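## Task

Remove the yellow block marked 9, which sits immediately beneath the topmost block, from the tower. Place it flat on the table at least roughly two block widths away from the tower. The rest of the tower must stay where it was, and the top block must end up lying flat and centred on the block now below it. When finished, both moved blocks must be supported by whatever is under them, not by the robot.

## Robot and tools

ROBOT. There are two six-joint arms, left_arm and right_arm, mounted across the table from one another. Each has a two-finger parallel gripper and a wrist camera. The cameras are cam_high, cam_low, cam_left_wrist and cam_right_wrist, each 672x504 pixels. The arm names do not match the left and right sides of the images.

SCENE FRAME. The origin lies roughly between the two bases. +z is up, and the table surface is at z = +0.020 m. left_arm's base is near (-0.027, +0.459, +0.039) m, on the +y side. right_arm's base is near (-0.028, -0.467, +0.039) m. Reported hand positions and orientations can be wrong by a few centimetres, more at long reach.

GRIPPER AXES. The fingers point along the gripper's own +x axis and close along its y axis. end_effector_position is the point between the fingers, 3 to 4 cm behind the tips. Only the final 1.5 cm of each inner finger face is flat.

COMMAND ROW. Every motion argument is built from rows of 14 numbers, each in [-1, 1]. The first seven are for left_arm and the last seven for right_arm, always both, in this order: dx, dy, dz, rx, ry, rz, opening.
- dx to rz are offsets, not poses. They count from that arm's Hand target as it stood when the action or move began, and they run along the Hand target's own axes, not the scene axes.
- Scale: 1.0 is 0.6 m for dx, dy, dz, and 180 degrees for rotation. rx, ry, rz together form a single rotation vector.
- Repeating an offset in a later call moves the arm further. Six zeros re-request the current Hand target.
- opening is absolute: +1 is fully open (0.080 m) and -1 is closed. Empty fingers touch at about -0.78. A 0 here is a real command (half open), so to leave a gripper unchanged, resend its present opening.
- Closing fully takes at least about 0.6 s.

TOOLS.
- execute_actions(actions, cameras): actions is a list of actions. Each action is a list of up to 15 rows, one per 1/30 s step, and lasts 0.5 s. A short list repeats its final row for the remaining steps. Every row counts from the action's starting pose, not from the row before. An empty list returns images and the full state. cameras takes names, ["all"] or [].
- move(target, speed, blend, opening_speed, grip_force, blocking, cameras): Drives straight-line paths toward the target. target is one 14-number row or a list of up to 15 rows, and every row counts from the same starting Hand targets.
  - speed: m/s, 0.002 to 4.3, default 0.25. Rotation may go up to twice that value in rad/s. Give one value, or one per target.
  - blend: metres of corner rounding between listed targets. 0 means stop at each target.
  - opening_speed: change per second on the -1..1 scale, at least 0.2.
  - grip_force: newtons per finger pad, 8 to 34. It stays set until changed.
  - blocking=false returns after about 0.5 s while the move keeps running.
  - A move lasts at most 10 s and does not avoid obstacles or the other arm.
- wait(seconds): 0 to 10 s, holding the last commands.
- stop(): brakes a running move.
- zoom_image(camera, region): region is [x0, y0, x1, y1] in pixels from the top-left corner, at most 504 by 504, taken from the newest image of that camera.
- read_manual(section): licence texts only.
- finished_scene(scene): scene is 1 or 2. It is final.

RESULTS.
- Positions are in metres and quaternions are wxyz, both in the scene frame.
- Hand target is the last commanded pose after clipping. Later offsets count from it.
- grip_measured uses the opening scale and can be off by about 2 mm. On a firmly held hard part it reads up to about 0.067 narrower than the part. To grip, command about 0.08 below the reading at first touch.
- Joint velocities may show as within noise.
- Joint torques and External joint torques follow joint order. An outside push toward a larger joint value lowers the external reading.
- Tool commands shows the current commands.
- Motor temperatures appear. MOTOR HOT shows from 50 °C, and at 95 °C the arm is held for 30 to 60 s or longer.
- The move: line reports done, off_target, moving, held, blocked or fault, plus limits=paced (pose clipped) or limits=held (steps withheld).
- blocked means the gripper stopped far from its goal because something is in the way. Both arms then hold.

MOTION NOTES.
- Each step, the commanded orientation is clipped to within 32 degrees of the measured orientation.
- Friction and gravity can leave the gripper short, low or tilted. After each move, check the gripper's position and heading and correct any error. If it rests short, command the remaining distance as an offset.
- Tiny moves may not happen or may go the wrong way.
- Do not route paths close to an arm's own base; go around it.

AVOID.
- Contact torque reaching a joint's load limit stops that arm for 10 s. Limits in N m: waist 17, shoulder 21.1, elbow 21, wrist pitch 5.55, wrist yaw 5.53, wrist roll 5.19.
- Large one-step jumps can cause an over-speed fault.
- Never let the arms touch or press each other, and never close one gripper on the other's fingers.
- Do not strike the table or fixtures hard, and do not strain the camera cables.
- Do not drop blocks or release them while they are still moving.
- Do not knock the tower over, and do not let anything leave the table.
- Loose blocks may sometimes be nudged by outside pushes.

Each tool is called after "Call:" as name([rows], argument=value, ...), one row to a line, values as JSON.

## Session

Call:
execute_actions(actions=[])

Scene clock: 0.00 s.
left_arm: end_effector_position=(-0.1863, +0.2727, +0.4102) grip_measured=+1.000 end_effector_quat_wxyz=(+0.299, +0.259, +0.301, -0.867) | right_arm: end_effector_position=(+0.3144, -0.2408, +0.3582) grip_measured=+1.000 end_effector_quat_wxyz=(+0.868, -0.228, +0.010, +0.442)
Joint positions: left_arm=[-0.385 1.145 1.65 -1.315 0.514 -0.017 0.08] | right_arm=[-1.157 1.329 1.123 -0.041 -0.466 -0.52 0.08]
Joint velocities: within noise
Joint torques (N m): no reading
External joint torques (N m): no reading
Motor temperatures (°C): left_arm=[29 29 28 32 28 32] | right_arm=[29 32 29 35 32 35]
Heat: left arm: hottest wrist pitch 32 °C (+0.0 °C/min); right arm: hottest wrist pitch 35 °C (+0.0 °C/min).
Hand target: left_arm -0.1862, +0.2729, +0.4105; -0.299, -0.259, -0.301, +0.868 | right_arm +0.3144, -0.2408, +0.3582; +0.868, -0.227, +0.010, +0.442
Tool commands: left_gripper/opening=+1.0 right_gripper/opening=+1.0

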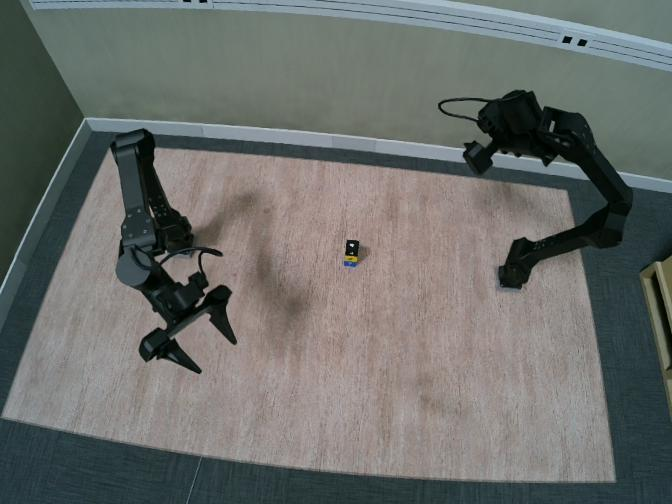

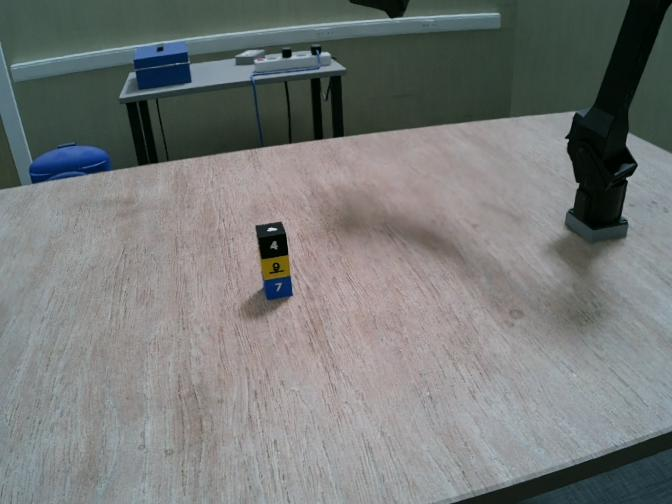

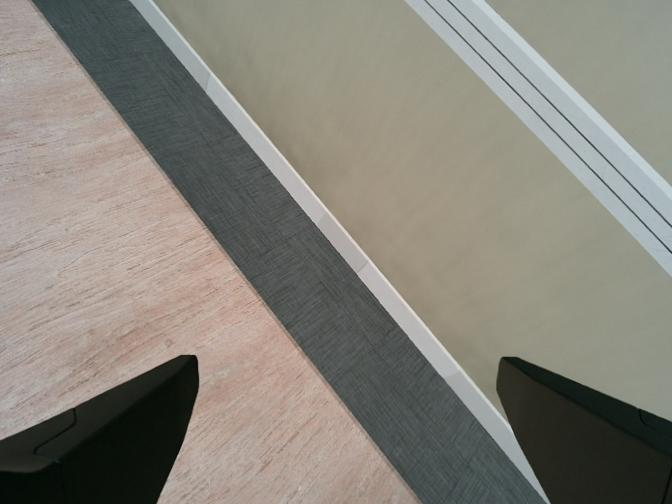

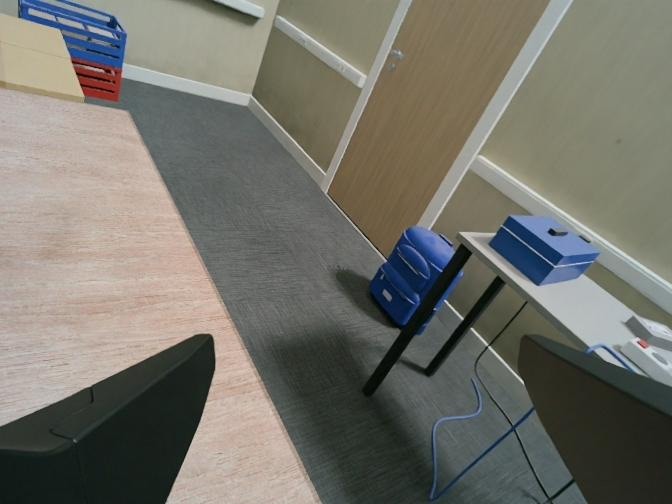

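Call:
move(target=[0.2618,0.5443,-0.23,-0.115,0.0456,0.2381,1,0,0,0,0,0,0,1], cameras=["cam_low","cam_left_wrist","cam_high"], speed=0.3, grip_force=[25,34])

Call:
zoom_image(camera="cam_low", region=[170, 160, 370, 320])

Scene clock: 10.43 s.
left_arm: end_effector_position=(-0.0381, +0.1005, +0.1003) grip_measured=+1.000 end_effector_quat_wxyz=(+0.611, +0.353, +0.350, -0.617) | right_arm: end_effector_position=(+0.3144, -0.2408, +0.3582) grip_measured=+1.000 end_effector_quat_wxyz=(+0.868, -0.228, +0.010, +0.442)
Joint positions: left_arm=[-0.022 1.591 0.864 -0.313 -0.012 -0.023 0.08] | right_arm=[-1.157 1.329 1.123 -0.041 -0.466 -0.52 0.08]
Joint torques (N m): left_arm=[0.37 -5.47 4.55 1.43 -0.17 -0.17] | right_arm=[0.08 -4.69 6.25 1.71 -0.12 0.03]
External joint torques (N m): left_arm=[0.41 0.72 -1.51 0.26 -0.17 -0.18] | right_arm=[0.07 0.55 -0.86 0.04 -0.04 0.01]
Heat: left arm: hottest wrist pitch 33 °C (+5.8 °C/min); right arm: hottest wrist pitch 36 °C (+5.8 °C/min).
Hand target: left_arm -0.0366, +0.0999, +0.0974; +0.612, +0.353, +0.353, -0.613 | right_arm +0.3144, -0.2408, +0.3582; +0.868, -0.227, +0.010, +0.442
Off the commanded pose: left_arm 0.003 m, 1 deg | right_arm 0.000 m, 0 deg.
grip_force (N): 25, 34
move: done
Images, in order (width x height): cam_high 672x504, cam_low 672x504, cam_left_wrist 672x504.

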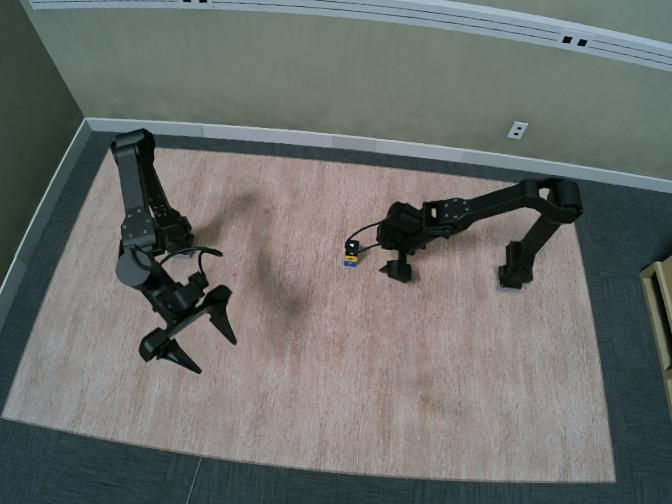

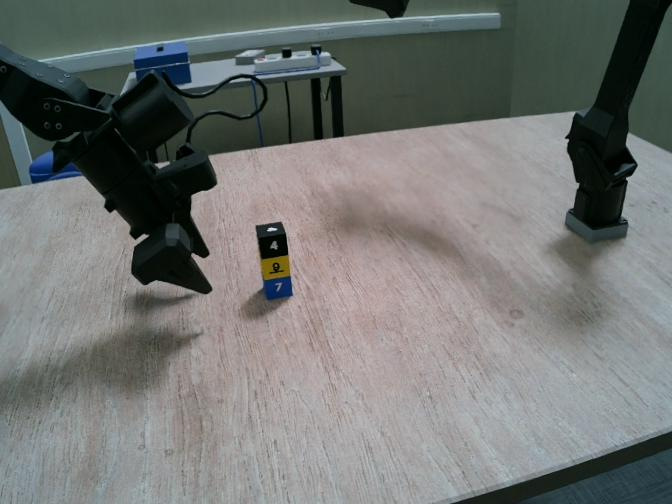

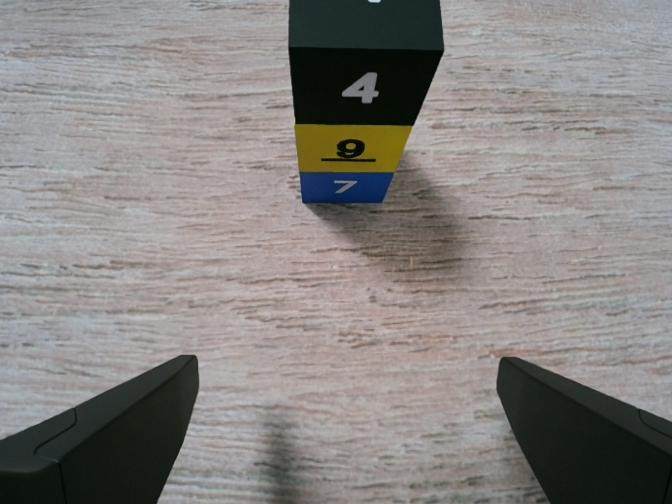

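Scaled by 2.520 from the camera's 672x504 image, which has a finer 960x720 frame.

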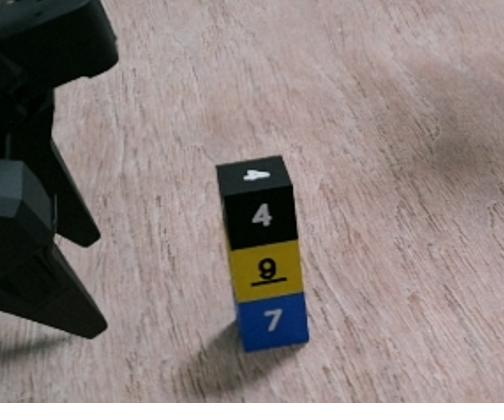

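Call:
move(target=[0.076,-0.0015,0.108,0,0,0,1,0,0,0,0,0,0,1], cameras=["cam_low","cam_left_wrist"], speed=0.15)

Call:
zoom_image(camera="cam_low", region=[170, 160, 370, 320])

Scene clock: 18.47 s.
left_arm: end_effector_position=(-0.0392, +0.0226, +0.0935) grip_measured=+1.000 end_effector_quat_wxyz=(+0.612, +0.351, +0.350, -0.616) | right_arm: end_effector_position=(+0.3144, -0.2408, +0.3582) grip_measured=+1.000 end_effector_quat_wxyz=(+0.868, -0.228, +0.010, +0.442)
Joint positions: left_arm=[-0.018 1.879 1.177 -0.336 -0.012 -0.023 0.08] | right_arm=[-1.157 1.329 1.123 -0.041 -0.466 -0.52 0.08]
Joint torques (N m): left_arm=[0.36 -7.85 5.36 1.06 -0.13 -0.08] | right_arm=[0.09 -4.71 6.26 1.72 -0.11 0.03]
External joint torques (N m): left_arm=[0.37 0.64 -0.76 -0.12 -0.12 -0.08] | right_arm=[0.07 0.61 -0.9 0.03 -0.04 0.01]
Heat: left arm: hottest wrist pitch 34 °C (+6.5 °C/min); right arm: hottest wrist pitch 37 °C (+6.5 °C/min).
Hand target: left_arm -0.0375, +0.0210, +0.0904; +0.612, +0.353, +0.353, -0.613 | right_arm +0.3144, -0.2408, +0.3582; +0.868, -0.227, +0.010, +0.442
Off the commanded pose: left_arm 0.004 m, 1 deg | right_arm 0.000 m, 0 deg.
grip_force (N): 25, 34
move: done
Images, in order (width x height): cam_low 672x504, cam_left_wrist 672x504.

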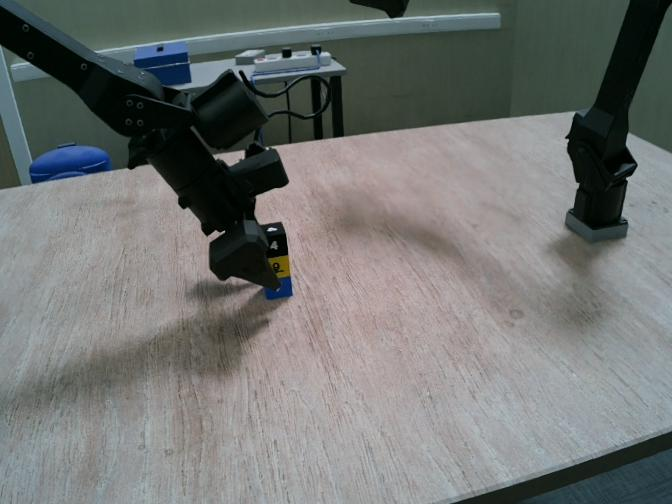

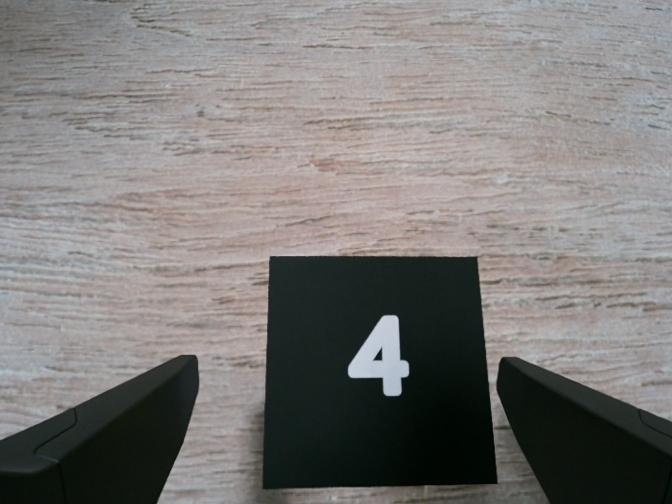

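Scaled by 2.520 from the camera's 672x504 image, which has a finer 960x720 frame.

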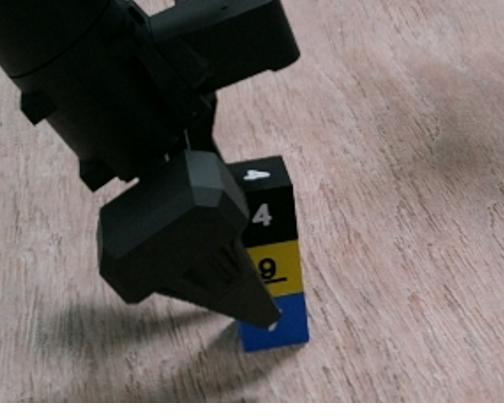

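Call:
move([
  [-0.0096,0.0012,0.0017,0,0,0,1,0,0,0,0,0,0,1],
  [-0.0096,0.0012,0.0017,0,0,0,0.0,0,0,0,0,0,0,1],
], cameras=["cam_low","cam_left_wrist"], speed=0.05, opening_speed=0.8)

Call:
zoom_image(camera="cam_low", region=[170, 160, 370, 320])

Scene clock: 27.20 s.
left_arm: end_effector_position=(-0.0382, +0.0254, +0.0921) grip_measured=+0.004 end_effector_quat_wxyz=(+0.610, +0.356, +0.356, -0.612) | right_arm: end_effector_position=(+0.3144, -0.2408, +0.3582) grip_measured=+1.000 end_effector_quat_wxyz=(+0.868, -0.228, +0.010, +0.442)
Joint positions: left_arm=[-0.016 1.88 1.179 -0.354 -0.012 -0.023 0.035] | right_arm=[-1.157 1.329 1.123 -0.041 -0.466 -0.52 0.08]
Joint torques (N m): left_arm=[0.02 -9.4 5.38 1.02 -0.06 -0.05] | right_arm=[0.08 -4.7 6.25 1.71 -0.11 0.03]
External joint torques (N m): left_arm=[0.03 -0.97 -0.66 -0.12 -0.05 -0.05] | right_arm=[0.1 0.72 -1.01 -0.01 -0.03 0]
Motor temperatures (°C): left_arm=[29 31 31 35 28 32] | right_arm=[29 34 34 38 32 35]
Heat: left arm: hottest wrist pitch 35 °C (+6.6 °C/min); right arm: hottest wrist pitch 38 °C (+6.6 °C/min).
Hand target: left_arm -0.0367, +0.0231, +0.0958; +0.612, +0.353, +0.353, -0.613 | right_arm +0.3144, -0.2408, +0.3582; +0.868, -0.227, +0.010, +0.442
Off the commanded pose: left_arm 0.005 m, 1 deg | right_arm 0.000 m, 0 deg.
grip_force (N): 25, 34
move: done
Images, in order (width x height): cam_low 672x504, cam_left_wrist 672x504.

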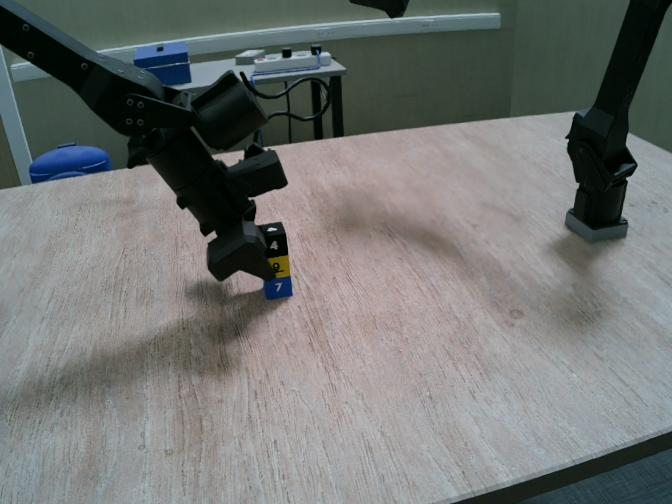

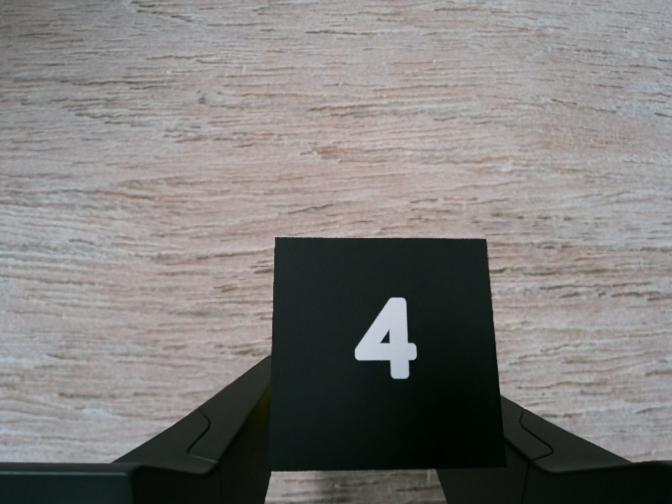

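Scaled by 2.520 from the camera's 672x504 image, which has a finer 960x720 frame.

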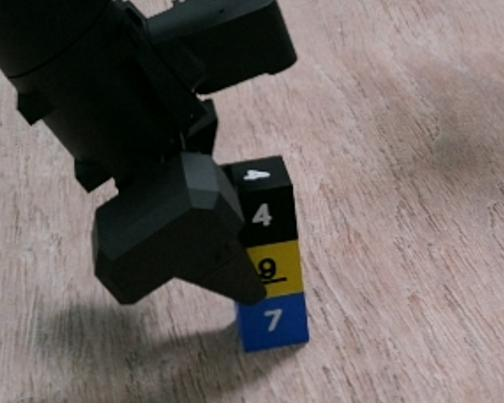

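Call:
move([
  [-0.0043,-0.0007,0.0025,0,0,0,0.0,0,0,0,0,0,0,1],
  [-0.0043,-0.0007,0.0025,0,0,0,-0.22,0,0,0,0,0,0,1],
], cameras=["cam_low","cam_left_wrist"], speed=0.05, opening_speed=0.4)

Call:
zoom_image(camera="cam_low", region=[170, 160, 370, 320])

Scene clock: 33.03 s.
left_arm: end_effector_position=(-0.0382, +0.0256, +0.0931) grip_measured=-0.100 end_effector_quat_wxyz=(+0.609, +0.358, +0.357, -0.611) | right_arm: end_effector_position=(+0.3144, -0.2408, +0.3582) grip_measured=+1.000 end_effector_quat_wxyz=(+0.868, -0.228, +0.010, +0.442)
Joint positions: left_arm=[-0.016 1.88 1.186 -0.366 -0.012 -0.023 0.031] | right_arm=[-1.157 1.329 1.123 -0.041 -0.466 -0.52 0.08]
Joint torques (N m): left_arm=[0.15 -9.95 5.37 1.05 -0.08 -0.08] | right_arm=[0.06 -4.68 6.23 1.71 -0.12 0.03]
External joint torques (N m): left_arm=[0.2 -1.52 -0.72 -0.09 -0.07 -0.08] | right_arm=[0.07 0.5 -0.84 0.05 -0.05 0.01]
Heat: left arm: hottest wrist pitch 35 °C (+5.4 °C/min); right arm: hottest wrist pitch 39 °C (+7.3 °C/min).
Hand target: left_arm -0.0372, +0.0231, +0.0987; +0.612, +0.353, +0.353, -0.613 | right_arm +0.3144, -0.2408, +0.3582; +0.868, -0.227, +0.010, +0.442
Off the commanded pose: left_arm 0.006 m, 1 deg | right_arm 0.000 m, 0 deg.
grip_force (N): 25, 34
move: done
Images, in order (width x height): cam_low 672x504, cam_left_wrist 672x504.

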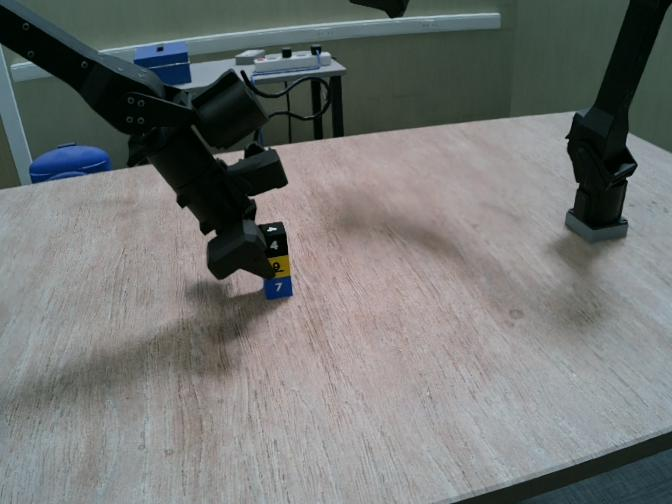

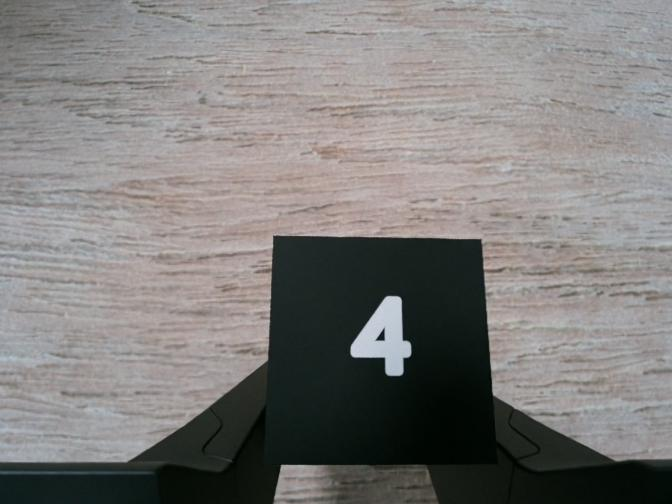

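Scaled by 2.520 from the camera's 672x504 image, which has a finer 960x720 frame.

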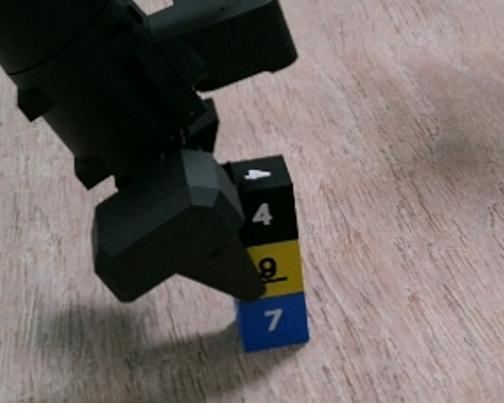

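Call:
move([
  [-0.0361,0,0.0208,0,0,0,-0.22,0,0,0,0,0,0,1],
  [-0.1444,0,-0.1668,0,0,0,-0.22,0,0,0,0,0,0,1],
  [-0.0626,0,-0.2141,0,0,0,-0.22,0,0,0,0,0,0,1],
], cameras=["cam_low","cam_left_wrist"], speed=[0.06,0.12,0.08], blend=[0.006,0.015,0])

Call:
zoom_image(camera="cam_low", region=[100, 200, 320, 340])

Scene clock: 38.70 s.
left_arm: end_effector_position=(-0.0369, +0.1508, +0.0712) grip_measured=-0.100 end_effector_quat_wxyz=(+0.613, +0.350, +0.350, -0.616) | right_arm: end_effector_position=(+0.3144, -0.2408, +0.3582) grip_measured=+1.000 end_effector_quat_wxyz=(+0.868, -0.228, +0.010, +0.442)
Joint positions: left_arm=[-0.026 1.463 0.604 -0.177 -0.017 -0.031 0.031] | right_arm=[-1.157 1.329 1.123 -0.041 -0.466 -0.52 0.08]
Joint torques (N m): left_arm=[-0.29 -4.37 3.56 1.45 -0.15 -0.21] | right_arm=[0.05 -4.7 6.25 1.72 -0.11 0.04]
External joint torques (N m): left_arm=[-0.31 0.54 -2.22 0.24 -0.13 -0.21] | right_arm=[0.05 0.59 -0.88 0.05 -0.04 0.02]
Heat: left arm: hottest wrist pitch 35 °C (+4.7 °C/min); right arm: hottest wrist pitch 39 °C (+6.2 °C/min).
Hand target: left_arm -0.0372, +0.1531, +0.0670; +0.612, +0.353, +0.353, -0.613 | right_arm +0.3144, -0.2408, +0.3582; +0.868, -0.227, +0.010, +0.442
Off the commanded pose: left_arm 0.005 m, 1 deg | right_arm 0.000 m, 0 deg.
grip_force (N): 25, 34
move: done
Images, in order (width x height): cam_low 672x504, cam_left_wrist 672x504.

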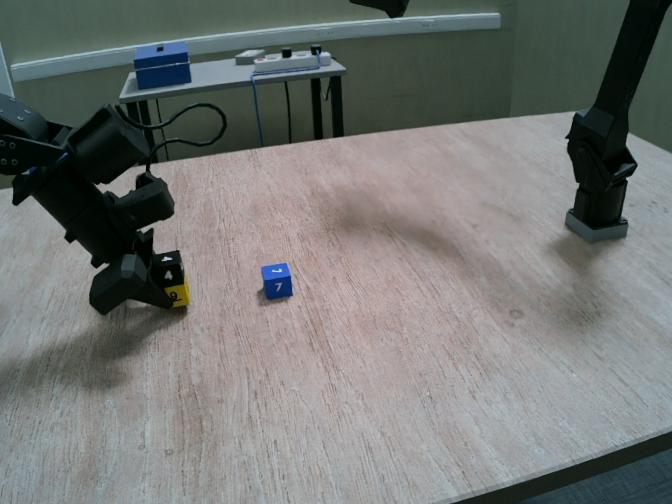

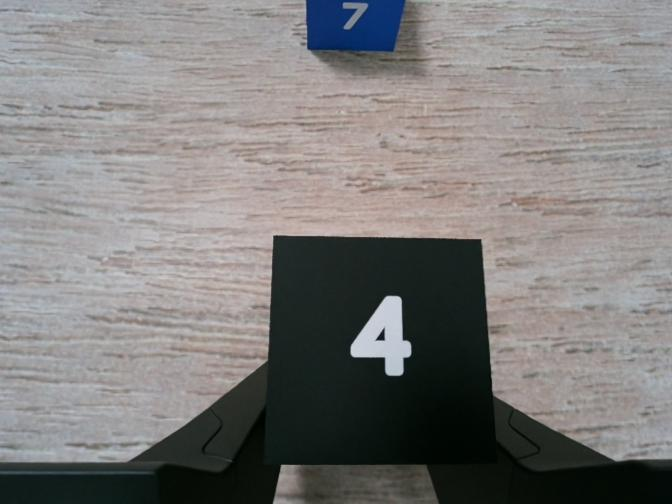

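Scaled by 2.291 from the camera's 672x504 image, which has a finer 960x720 frame.

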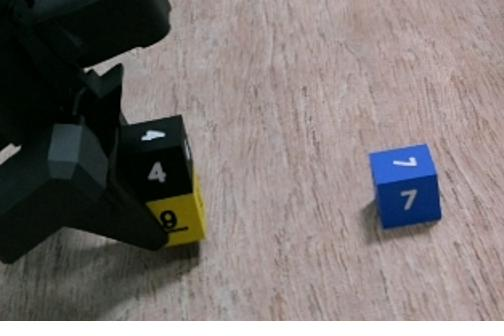

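Call:
move(target=[0.013,0,-0.0075,0,0.0075,0,-0.22,0,0,0,0,0,0,1], cameras=["cam_low"], speed=0.03)

Call:
zoom_image(camera="cam_low", region=[110, 210, 230, 330])

Scene clock: 41.57 s.
left_arm: end_effector_position=(-0.0369, +0.1513, +0.0618) grip_measured=-0.100 end_effector_quat_wxyz=(+0.609, +0.358, +0.357, -0.611) | right_arm: end_effector_position=(+0.3144, -0.2408, +0.3582) grip_measured=+1.000 end_effector_quat_wxyz=(+0.868, -0.228, +0.010, +0.442)
Joint positions: left_arm=[-0.026 1.5 0.604 -0.164 -0.017 -0.031 0.031] | right_arm=[-1.157 1.329 1.123 -0.041 -0.466 -0.52 0.08]
Joint torques (N m): left_arm=[-0.1 -4.27 3.49 1.43 -0.19 -0.22] | right_arm=[0.04 -4.72 6.24 1.72 -0.12 0.03]
External joint torques (N m): left_arm=[-0.11 0.72 -2.04 0.28 -0.18 -0.22] | right_arm=[0.04 0.6 -0.93 0.03 -0.04 0.01]
Heat: left arm: hottest wrist pitch 35 °C (+4.3 °C/min); right arm: hottest wrist pitch 39 °C (+5.8 °C/min).
Hand target: left_arm -0.0372, +0.1531, +0.0580; +0.608, +0.360, +0.360, -0.608 | right_arm +0.3144, -0.2408, +0.3582; +0.868, -0.227, +0.010, +0.442
Off the commanded pose: left_arm 0.004 m, 1 deg | right_arm 0.000 m, 0 deg.
grip_force (N): 25, 34
move: done
Images, in order (width x height): cam_low 672x504.

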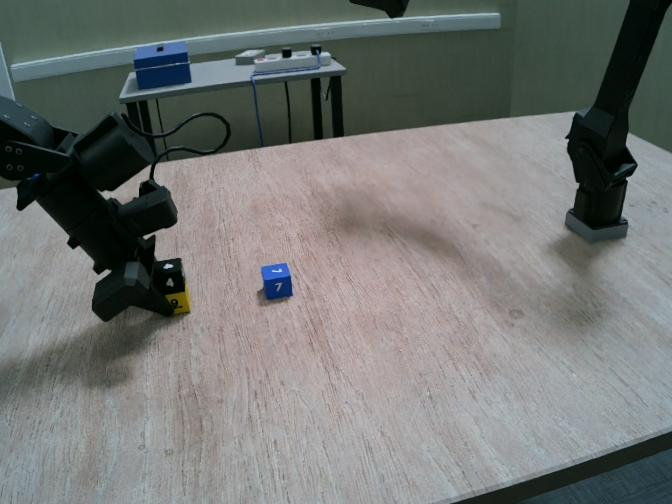

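Scaled by 4.200 from the camera's 672x504 image, which has a finer 960x720 frame.

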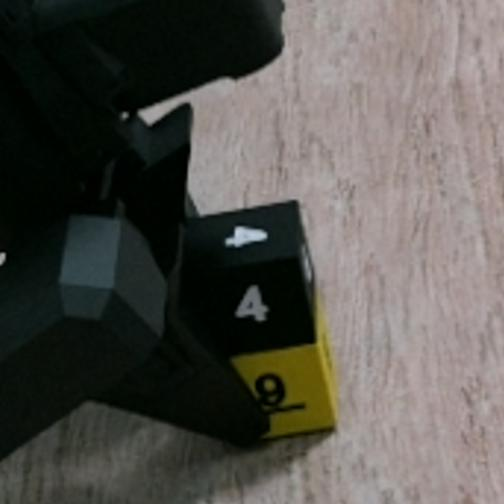

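Call:
move(target=[0.0032,0,-0.0017,0,0,0,-0.22,0,0,0,0,0,0,1], cameras=["cam_low"], speed=0.02)

Call:
zoom_image(camera="cam_low", region=[110, 210, 230, 330])

Scene clock: 43.77 s.
left_arm: end_effector_position=(-0.0369, +0.1505, +0.0602) grip_measured=-0.100 end_effector_quat_wxyz=(+0.609, +0.357, +0.356, -0.612) | right_arm: end_effector_position=(+0.3144, -0.2408, +0.3582) grip_measured=+1.000 end_effector_quat_wxyz=(+0.868, -0.228, +0.010, +0.442)
Joint positions: left_arm=[-0.026 1.508 0.602 -0.152 -0.017 -0.031 0.031] | right_arm=[-1.157 1.329 1.123 -0.041 -0.466 -0.52 0.08]
Joint torques (N m): left_arm=[-0.11 -4.28 3.28 1.37 -0.18 -0.21] | right_arm=[0.03 -4.71 6.26 1.72 -0.12 0.03]
External joint torques (N m): left_arm=[-0.07 0.75 -2.27 0.2 -0.18 -0.22] | right_arm=[0.06 0.62 -0.91 0.03 -0.04 0.01]
Heat: left arm: hottest wrist pitch 35 °C (+4.1 °C/min); right arm: hottest wrist pitch 40 °C (+6.9 °C/min).
Hand target: left_arm -0.0372, +0.1531, +0.0558; +0.608, +0.361, +0.361, -0.608 | right_arm +0.3144, -0.2408, +0.3582; +0.868, -0.227, +0.010, +0.442
Off the commanded pose: left_arm 0.005 m, 1 deg | right_arm 0.000 m, 0 deg.
grip_force (N): 25, 34
move: done
Images, in order (width x height): cam_low 672x504.

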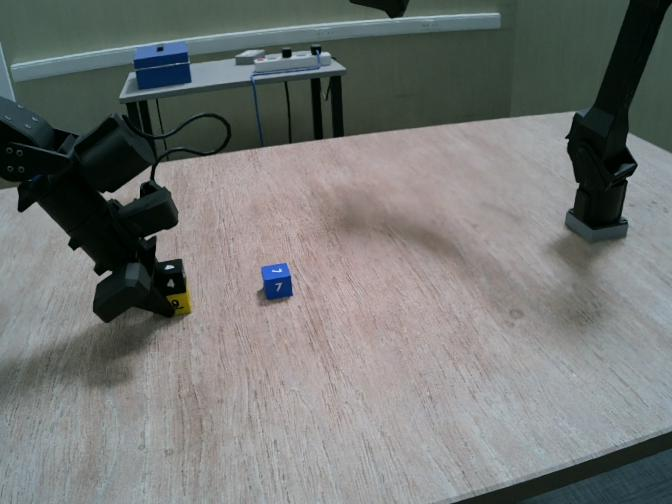

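Scaled by 4.200 from the camera's 672x504 image, which has a finer 960x720 frame.

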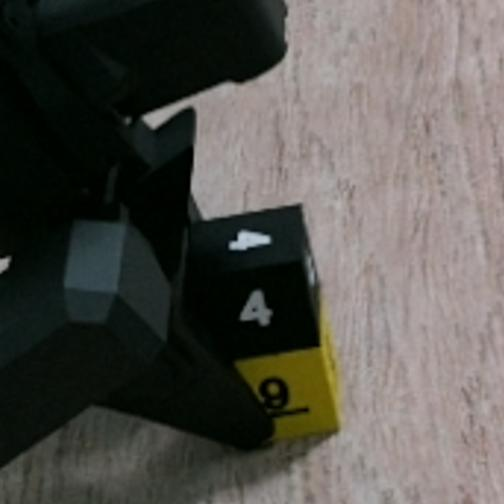

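Call:
move([
  [-0.0043,0,0.0025,0,0,0,-0.22,0,0,0,0,0,0,1],
  [-0.0043,0,0.0025,0,0,0,0.15,0,0,0,0,0,0,1],
  [-0.054,0,0.0397,0,-0.006,0,0.15,0,0,0,0,0,0,1],
  [-0.054,0,0.0397,0,-0.006,0,-0.22,0,0,0,0,0,0,1],
], cameras=["cam_low","cam_left_wrist"], speed=[0.03,0.03,0.08,0.08], opening_speed=0.5)

Call:
zoom_image(camera="cam_low", region=[110, 210, 230, 330])

Scene clock: 51.90 s.
left_arm: end_effector_position=(-0.0369, +0.1500, +0.0912) grip_measured=-0.101 end_effector_quat_wxyz=(+0.608, +0.359, +0.358, -0.610) | right_arm: end_effector_position=(+0.3144, -0.2408, +0.3582) grip_measured=+1.000 end_effector_quat_wxyz=(+0.868, -0.228, +0.010, +0.442)
Joint positions: left_arm=[-0.026 1.429 0.684 -0.32 -0.017 -0.032 0.03] | right_arm=[-1.157 1.329 1.123 -0.041 -0.466 -0.52 0.08]
Joint torques (N m): left_arm=[-0.27 -6.09 5.26 1.11 -0.11 -0.14] | right_arm=[0.05 -4.74 6.23 1.71 -0.11 0.04]
External joint torques (N m): left_arm=[-0.27 -1.2 -0.73 -0.04 -0.09 -0.14] | right_arm=[0.05 0.56 -0.91 0.03 -0.04 0.01]
Heat: left arm: hottest wrist pitch 35 °C (+3.5 °C/min); right arm: hottest wrist pitch 40 °C (+5.8 °C/min).
Hand target: left_arm -0.0372, +0.1477, +0.0956; +0.612, +0.355, +0.355, -0.612 | right_arm +0.3144, -0.2408, +0.3582; +0.868, -0.227, +0.010, +0.442
Off the commanded pose: left_arm 0.005 m, 1 deg | right_arm 0.000 m, 0 deg.
grip_force (N): 25, 34
move: done
Images, in order (width x height): cam_low 672x504, cam_left_wrist 672x504.

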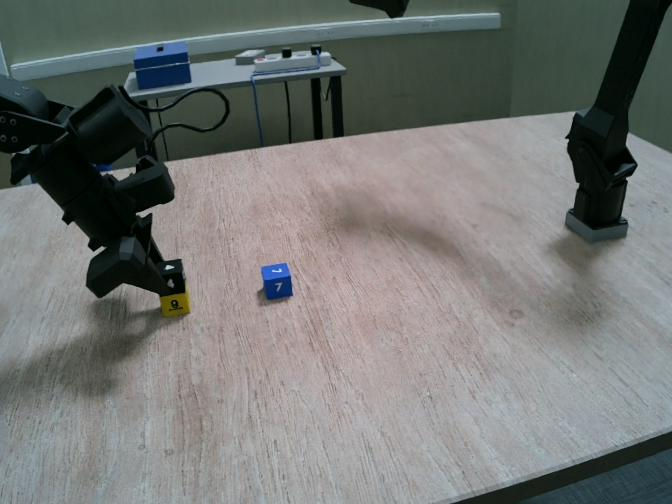

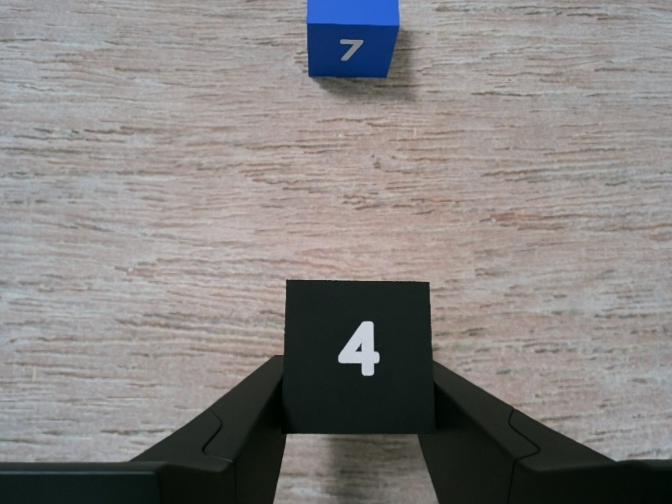

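Scaled by 4.200 from the camera's 672x504 image, which has a finer 960x720 frame.

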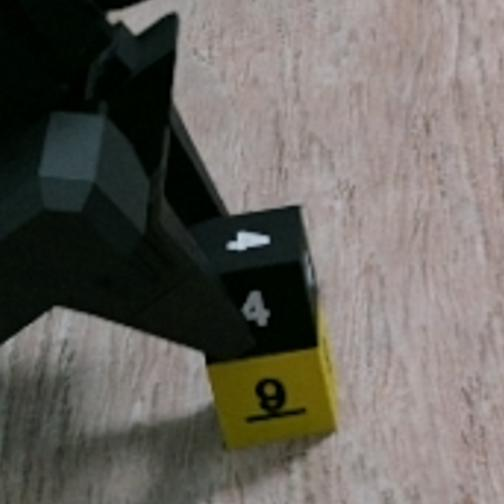

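Call:
move([
  [-0.0651,0,0.0373,0,0,0,-0.22,0,0,0,0,0,0,1],
  [0.0352,-0.0013,0.2127,0,0.01,0,-0.22,0,0,0,0,0,0,1],
  [0.0988,-0.0013,0.1762,0,0.01,0,-0.22,0,0,0,0,0,0,1],
], cameras=["cam_high","cam_low","cam_left_wrist"], speed=[0.12,0.12,0.06], blend=[0.01,0.005,0])

Call:
zoom_image(camera="cam_low", region=[220, 200, 340, 310])

Call:
zoom_image(camera="cam_high", region=[320, 220, 390, 280])

Scene clock: 61.07 s.
left_arm: end_effector_position=(-0.0391, +0.0246, +0.1039) grip_measured=-0.101 end_effector_quat_wxyz=(+0.610, +0.359, +0.360, -0.608) | right_arm: end_effector_position=(+0.3144, -0.2408, +0.3582) grip_measured=+1.000 end_effector_quat_wxyz=(+0.868, -0.228, +0.010, +0.442)
Joint positions: left_arm=[-0.019 1.87 1.222 -0.419 -0.016 -0.031 0.03] | right_arm=[-1.157 1.329 1.123 -0.041 -0.466 -0.52 0.08]
Joint torques (N m): left_arm=[0.45 -7.89 3.9 1.36 0.06 0.15] | right_arm=[0.07 -4.69 6.2 1.7 -0.11 0.04]
External joint torques (N m): left_arm=[0.49 0.56 -2.27 0.23 0.07 0.15] | right_arm=[0.12 0.55 -0.9 0.04 -0.04 0.01]
Heat: left arm: hottest wrist pitch 35 °C (+2.0 °C/min); right arm: hottest wrist pitch 41 °C (+6.1 °C/min).
Hand target: left_arm -0.0381, +0.0266, +0.0966; +0.606, +0.364, +0.364, -0.606 | right_arm +0.3144, -0.2408, +0.3582; +0.868, -0.227, +0.010, +0.442
Off the commanded pose: left_arm 0.008 m, 1 deg | right_arm 0.000 m, 0 deg.
grip_force (N): 25, 34
move: done
Images, in order (width x height): cam_high 672x504, cam_low 672x504, cam_left_wrist 672x504.

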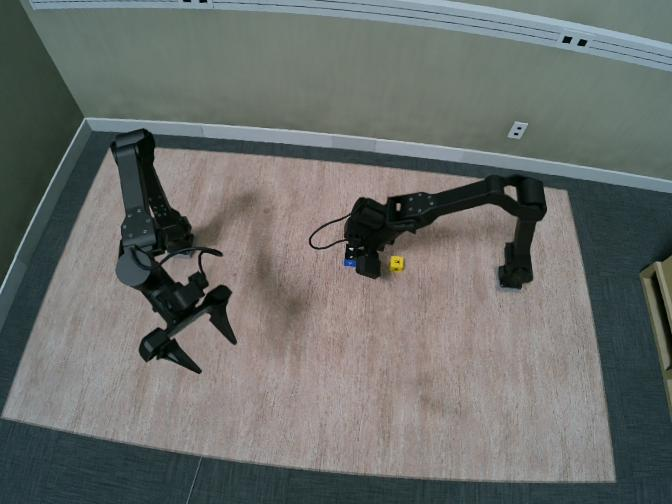

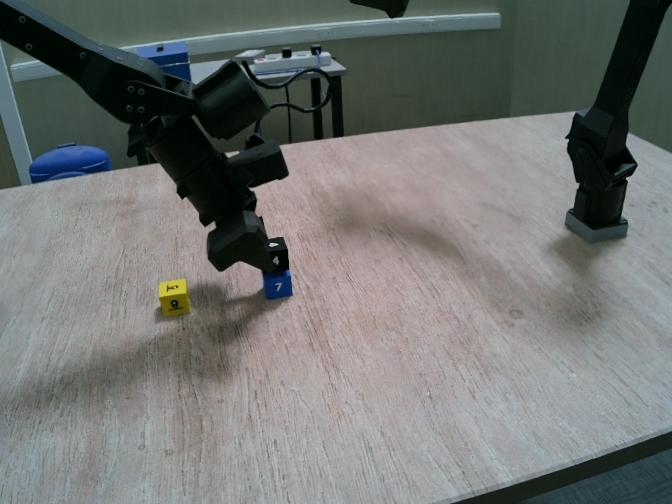

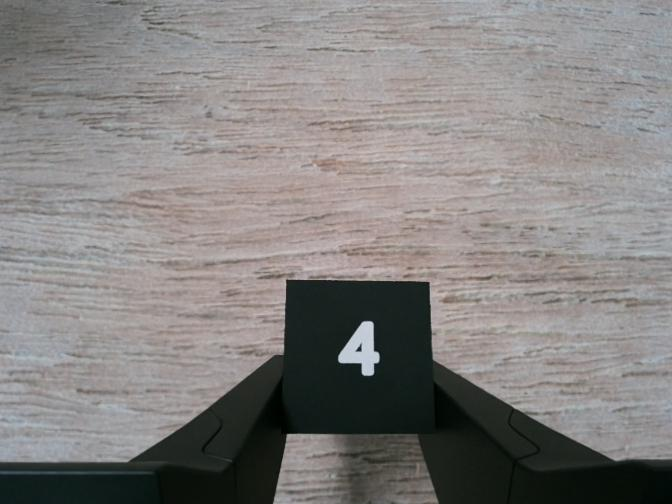

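Scaled by 4.200 from the camera's 672x504 image, which has a finer 960x720 frame.

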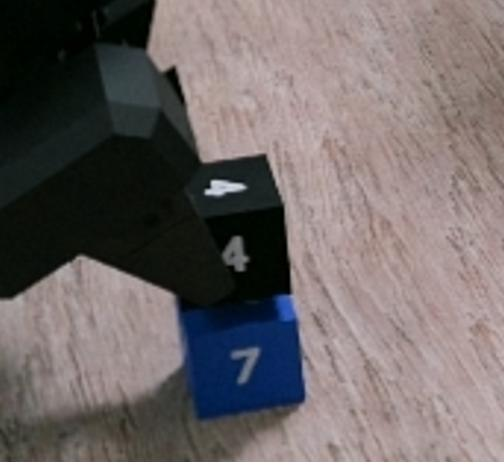

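Scaled by 7.200 from the camera's 672x504 image, which has a finer 960x720 frame.

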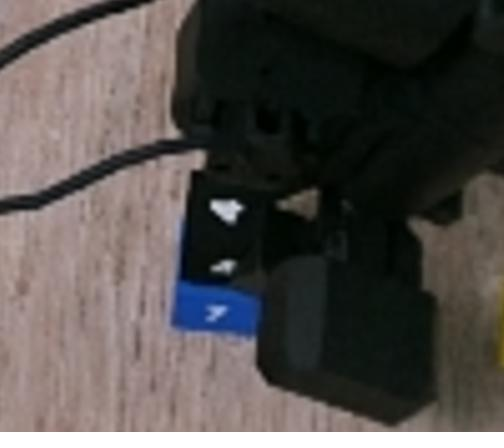

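Call:
move(target=[0.0113,0,-0.0037,0,0,0,-0.22,0,0,0,0,0,0,1], cameras=["cam_low"], speed=0.03)

Call:
zoom_image(camera="cam_low", region=[230, 220, 310, 310])

Scene clock: 65.30 s.
left_arm: end_effector_position=(-0.0391, +0.0229, +0.0977) grip_measured=-0.101 end_effector_quat_wxyz=(+0.610, +0.358, +0.359, -0.609) | right_arm: end_effector_position=(+0.3144, -0.2408, +0.3582) grip_measured=+1.000 end_effector_quat_wxyz=(+0.868, -0.228, +0.010, +0.442)
Joint positions: left_arm=[-0.019 1.884 1.213 -0.394 -0.016 -0.031 0.03] | right_arm=[-1.157 1.329 1.123 -0.041 -0.466 -0.52 0.08]
Joint torques (N m): left_arm=[0.36 -7.77 3.74 1.39 0.04 0.11] | right_arm=[0.06 -4.7 6.25 1.7 -0.11 0.03]
External joint torques (N m): left_arm=[0.39 0.86 -2.48 0.23 0.05 0.11] | right_arm=[0.03 0.58 -0.86 0.04 -0.02 0.01]
Heat: left arm: hottest wrist pitch 35 °C (+2.0 °C/min); right arm: hottest wrist pitch 41 °C (+5.1 °C/min).
Hand target: left_arm -0.0381, +0.0252, +0.0898; +0.606, +0.364, +0.364, -0.606 | right_arm +0.3144, -0.2408, +0.3582; +0.868, -0.227, +0.010, +0.442
Off the commanded pose: left_arm 0.009 m, 1 deg | right_arm 0.000 m, 0 deg.
grip_force (N): 25, 34
move: off_target (left_arm)
Images, in order (width x height): cam_low 672x504.

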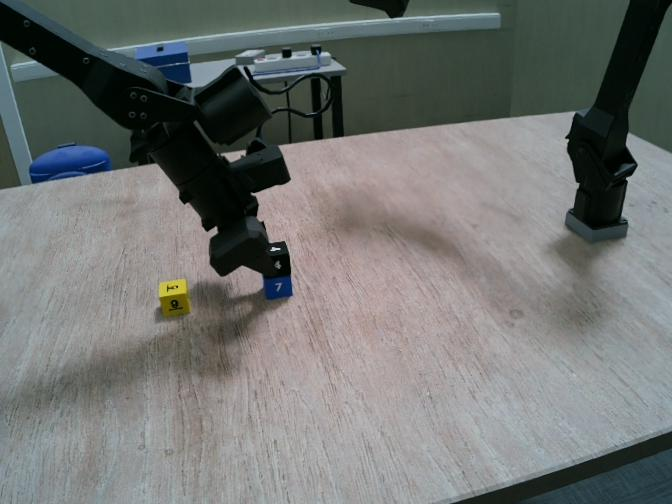

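Scaled by 5.600 from the camera's 672x504 image, which has a finer 960x720 frame.

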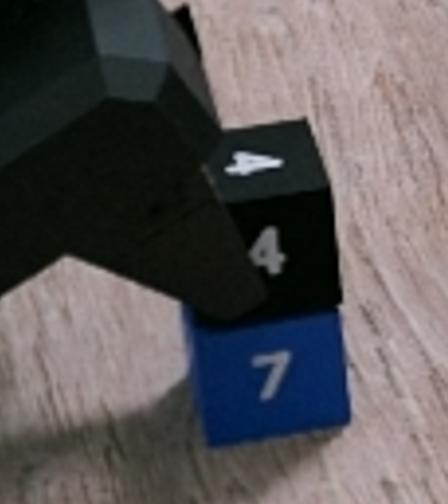

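Call:
move(target=[0.0025,0,-0.0014,0,0,0,-0.22,0,0,0,0,0,0,1], cameras=["cam_low"], speed=0.02)

Call:
zoom_image(camera="cam_low", region=[230, 220, 310, 310])

Scene clock: 67.67 s.
left_arm: end_effector_position=(-0.0391, +0.0229, +0.0961) grip_measured=-0.101 end_effector_quat_wxyz=(+0.610, +0.358, +0.359, -0.609) | right_arm: end_effector_position=(+0.3144, -0.2408, +0.3582) grip_measured=+1.000 end_effector_quat_wxyz=(+0.868, -0.228, +0.010, +0.442)
Joint positions: left_arm=[-0.019 1.886 1.21 -0.387 -0.016 -0.031 0.03] | right_arm=[-1.157 1.329 1.123 -0.041 -0.466 -0.52 0.08]
Joint torques (N m): left_arm=[0.12 -7.61 3.5 1.29 0.03 0.18] | right_arm=[0.09 -4.68 6.24 1.72 -0.11 0.03]
External joint torques (N m): left_arm=[0.13 0.92 -2.61 0.16 0.04 0.18] | right_arm=[0.12 0.64 -0.93 0.03 -0.04 0.01]
Heat: left arm: hottest shoulder 35 °C (+6.0 °C/min); right arm: hottest wrist pitch 41 °C (+5.0 °C/min).
Hand target: left_arm -0.0381, +0.0253, +0.0881; +0.606, +0.364, +0.364, -0.606 | right_arm +0.3144, -0.2408, +0.3582; +0.868, -0.227, +0.010, +0.442
Off the commanded pose: left_arm 0.008 m, 1 deg | right_arm 0.000 m, 0 deg.
grip_force (N): 25, 34
move: done
Images, in order (width x height): cam_low 672x504.

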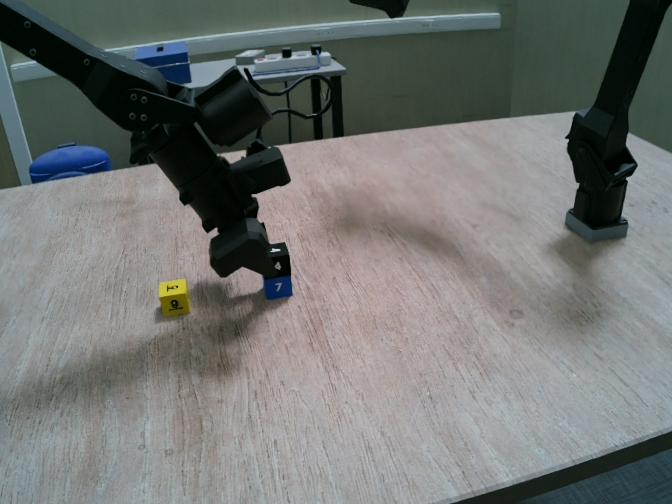

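Scaled by 5.600 from the camera's 672x504 image, which has a finer 960x720 frame.

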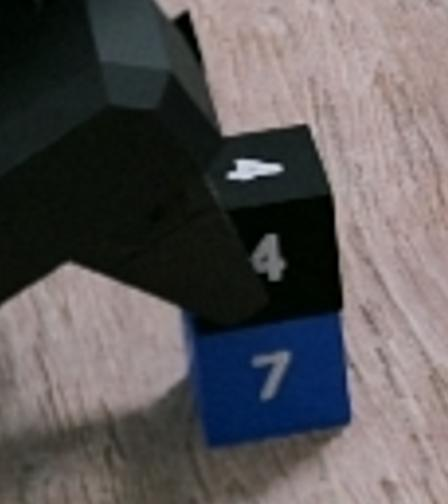

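Call:
move(target=[0.0025,0,-0.0014,0,0,0,-0.22,0,0,0,0,0,0,1], cameras=["cam_low"], speed=0.02)

Call:
zoom_image(camera="cam_low", region=[230, 220, 310, 310])

Scene clock: 70.10 s.
left_arm: end_effector_position=(-0.0390, +0.0226, +0.0953) grip_measured=-0.101 end_effector_quat_wxyz=(+0.611, +0.357, +0.359, -0.609) | right_arm: end_effector_position=(+0.3144, -0.2408, +0.3582) grip_measured=+1.000 end_effector_quat_wxyz=(+0.868, -0.228, +0.010, +0.442)
Joint positions: left_arm=[-0.019 1.887 1.207 -0.381 -0.016 -0.031 0.03] | right_arm=[-1.157 1.329 1.123 -0.041 -0.466 -0.52 0.08]
Joint torques (N m): left_arm=[0.15 -7.59 3.6 1.42 0.07 0.13] | right_arm=[0.06 -4.65 6.27 1.72 -0.12 0.04]
External joint torques (N m): left_arm=[0.18 1.01 -2.6 0.25 0.08 0.13] | right_arm=[0.08 0.76 -0.96 0.02 -0.04 0.02]
Heat: left arm: hottest shoulder 35 °C (+6.1 °C/min); right arm: hottest wrist pitch 41 °C (+5.1 °C/min).
Hand target: left_arm -0.0379, +0.0253, +0.0863; +0.606, +0.364, +0.364, -0.606 | right_arm +0.3144, -0.2408, +0.3582; +0.868, -0.227, +0.010, +0.442
Off the commanded pose: left_arm 0.009 m, 1 deg | right_arm 0.000 m, 0 deg.
grip_force (N): 25, 34
move: off_target (left_arm)
Images, in order (width x height): cam_low 672x504.

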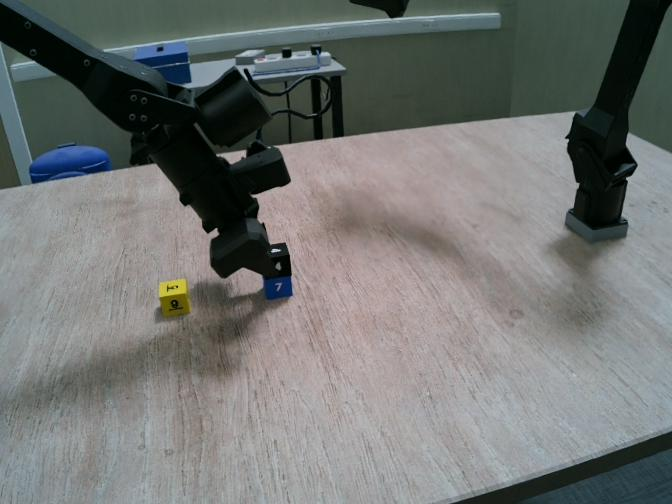

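Scaled by 5.600 from the camera's 672x504 image, which has a finer 960x720 frame.

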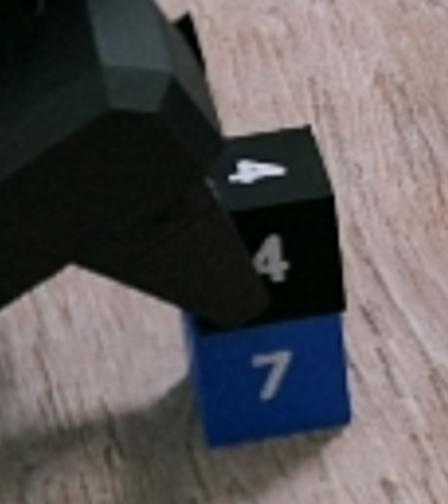

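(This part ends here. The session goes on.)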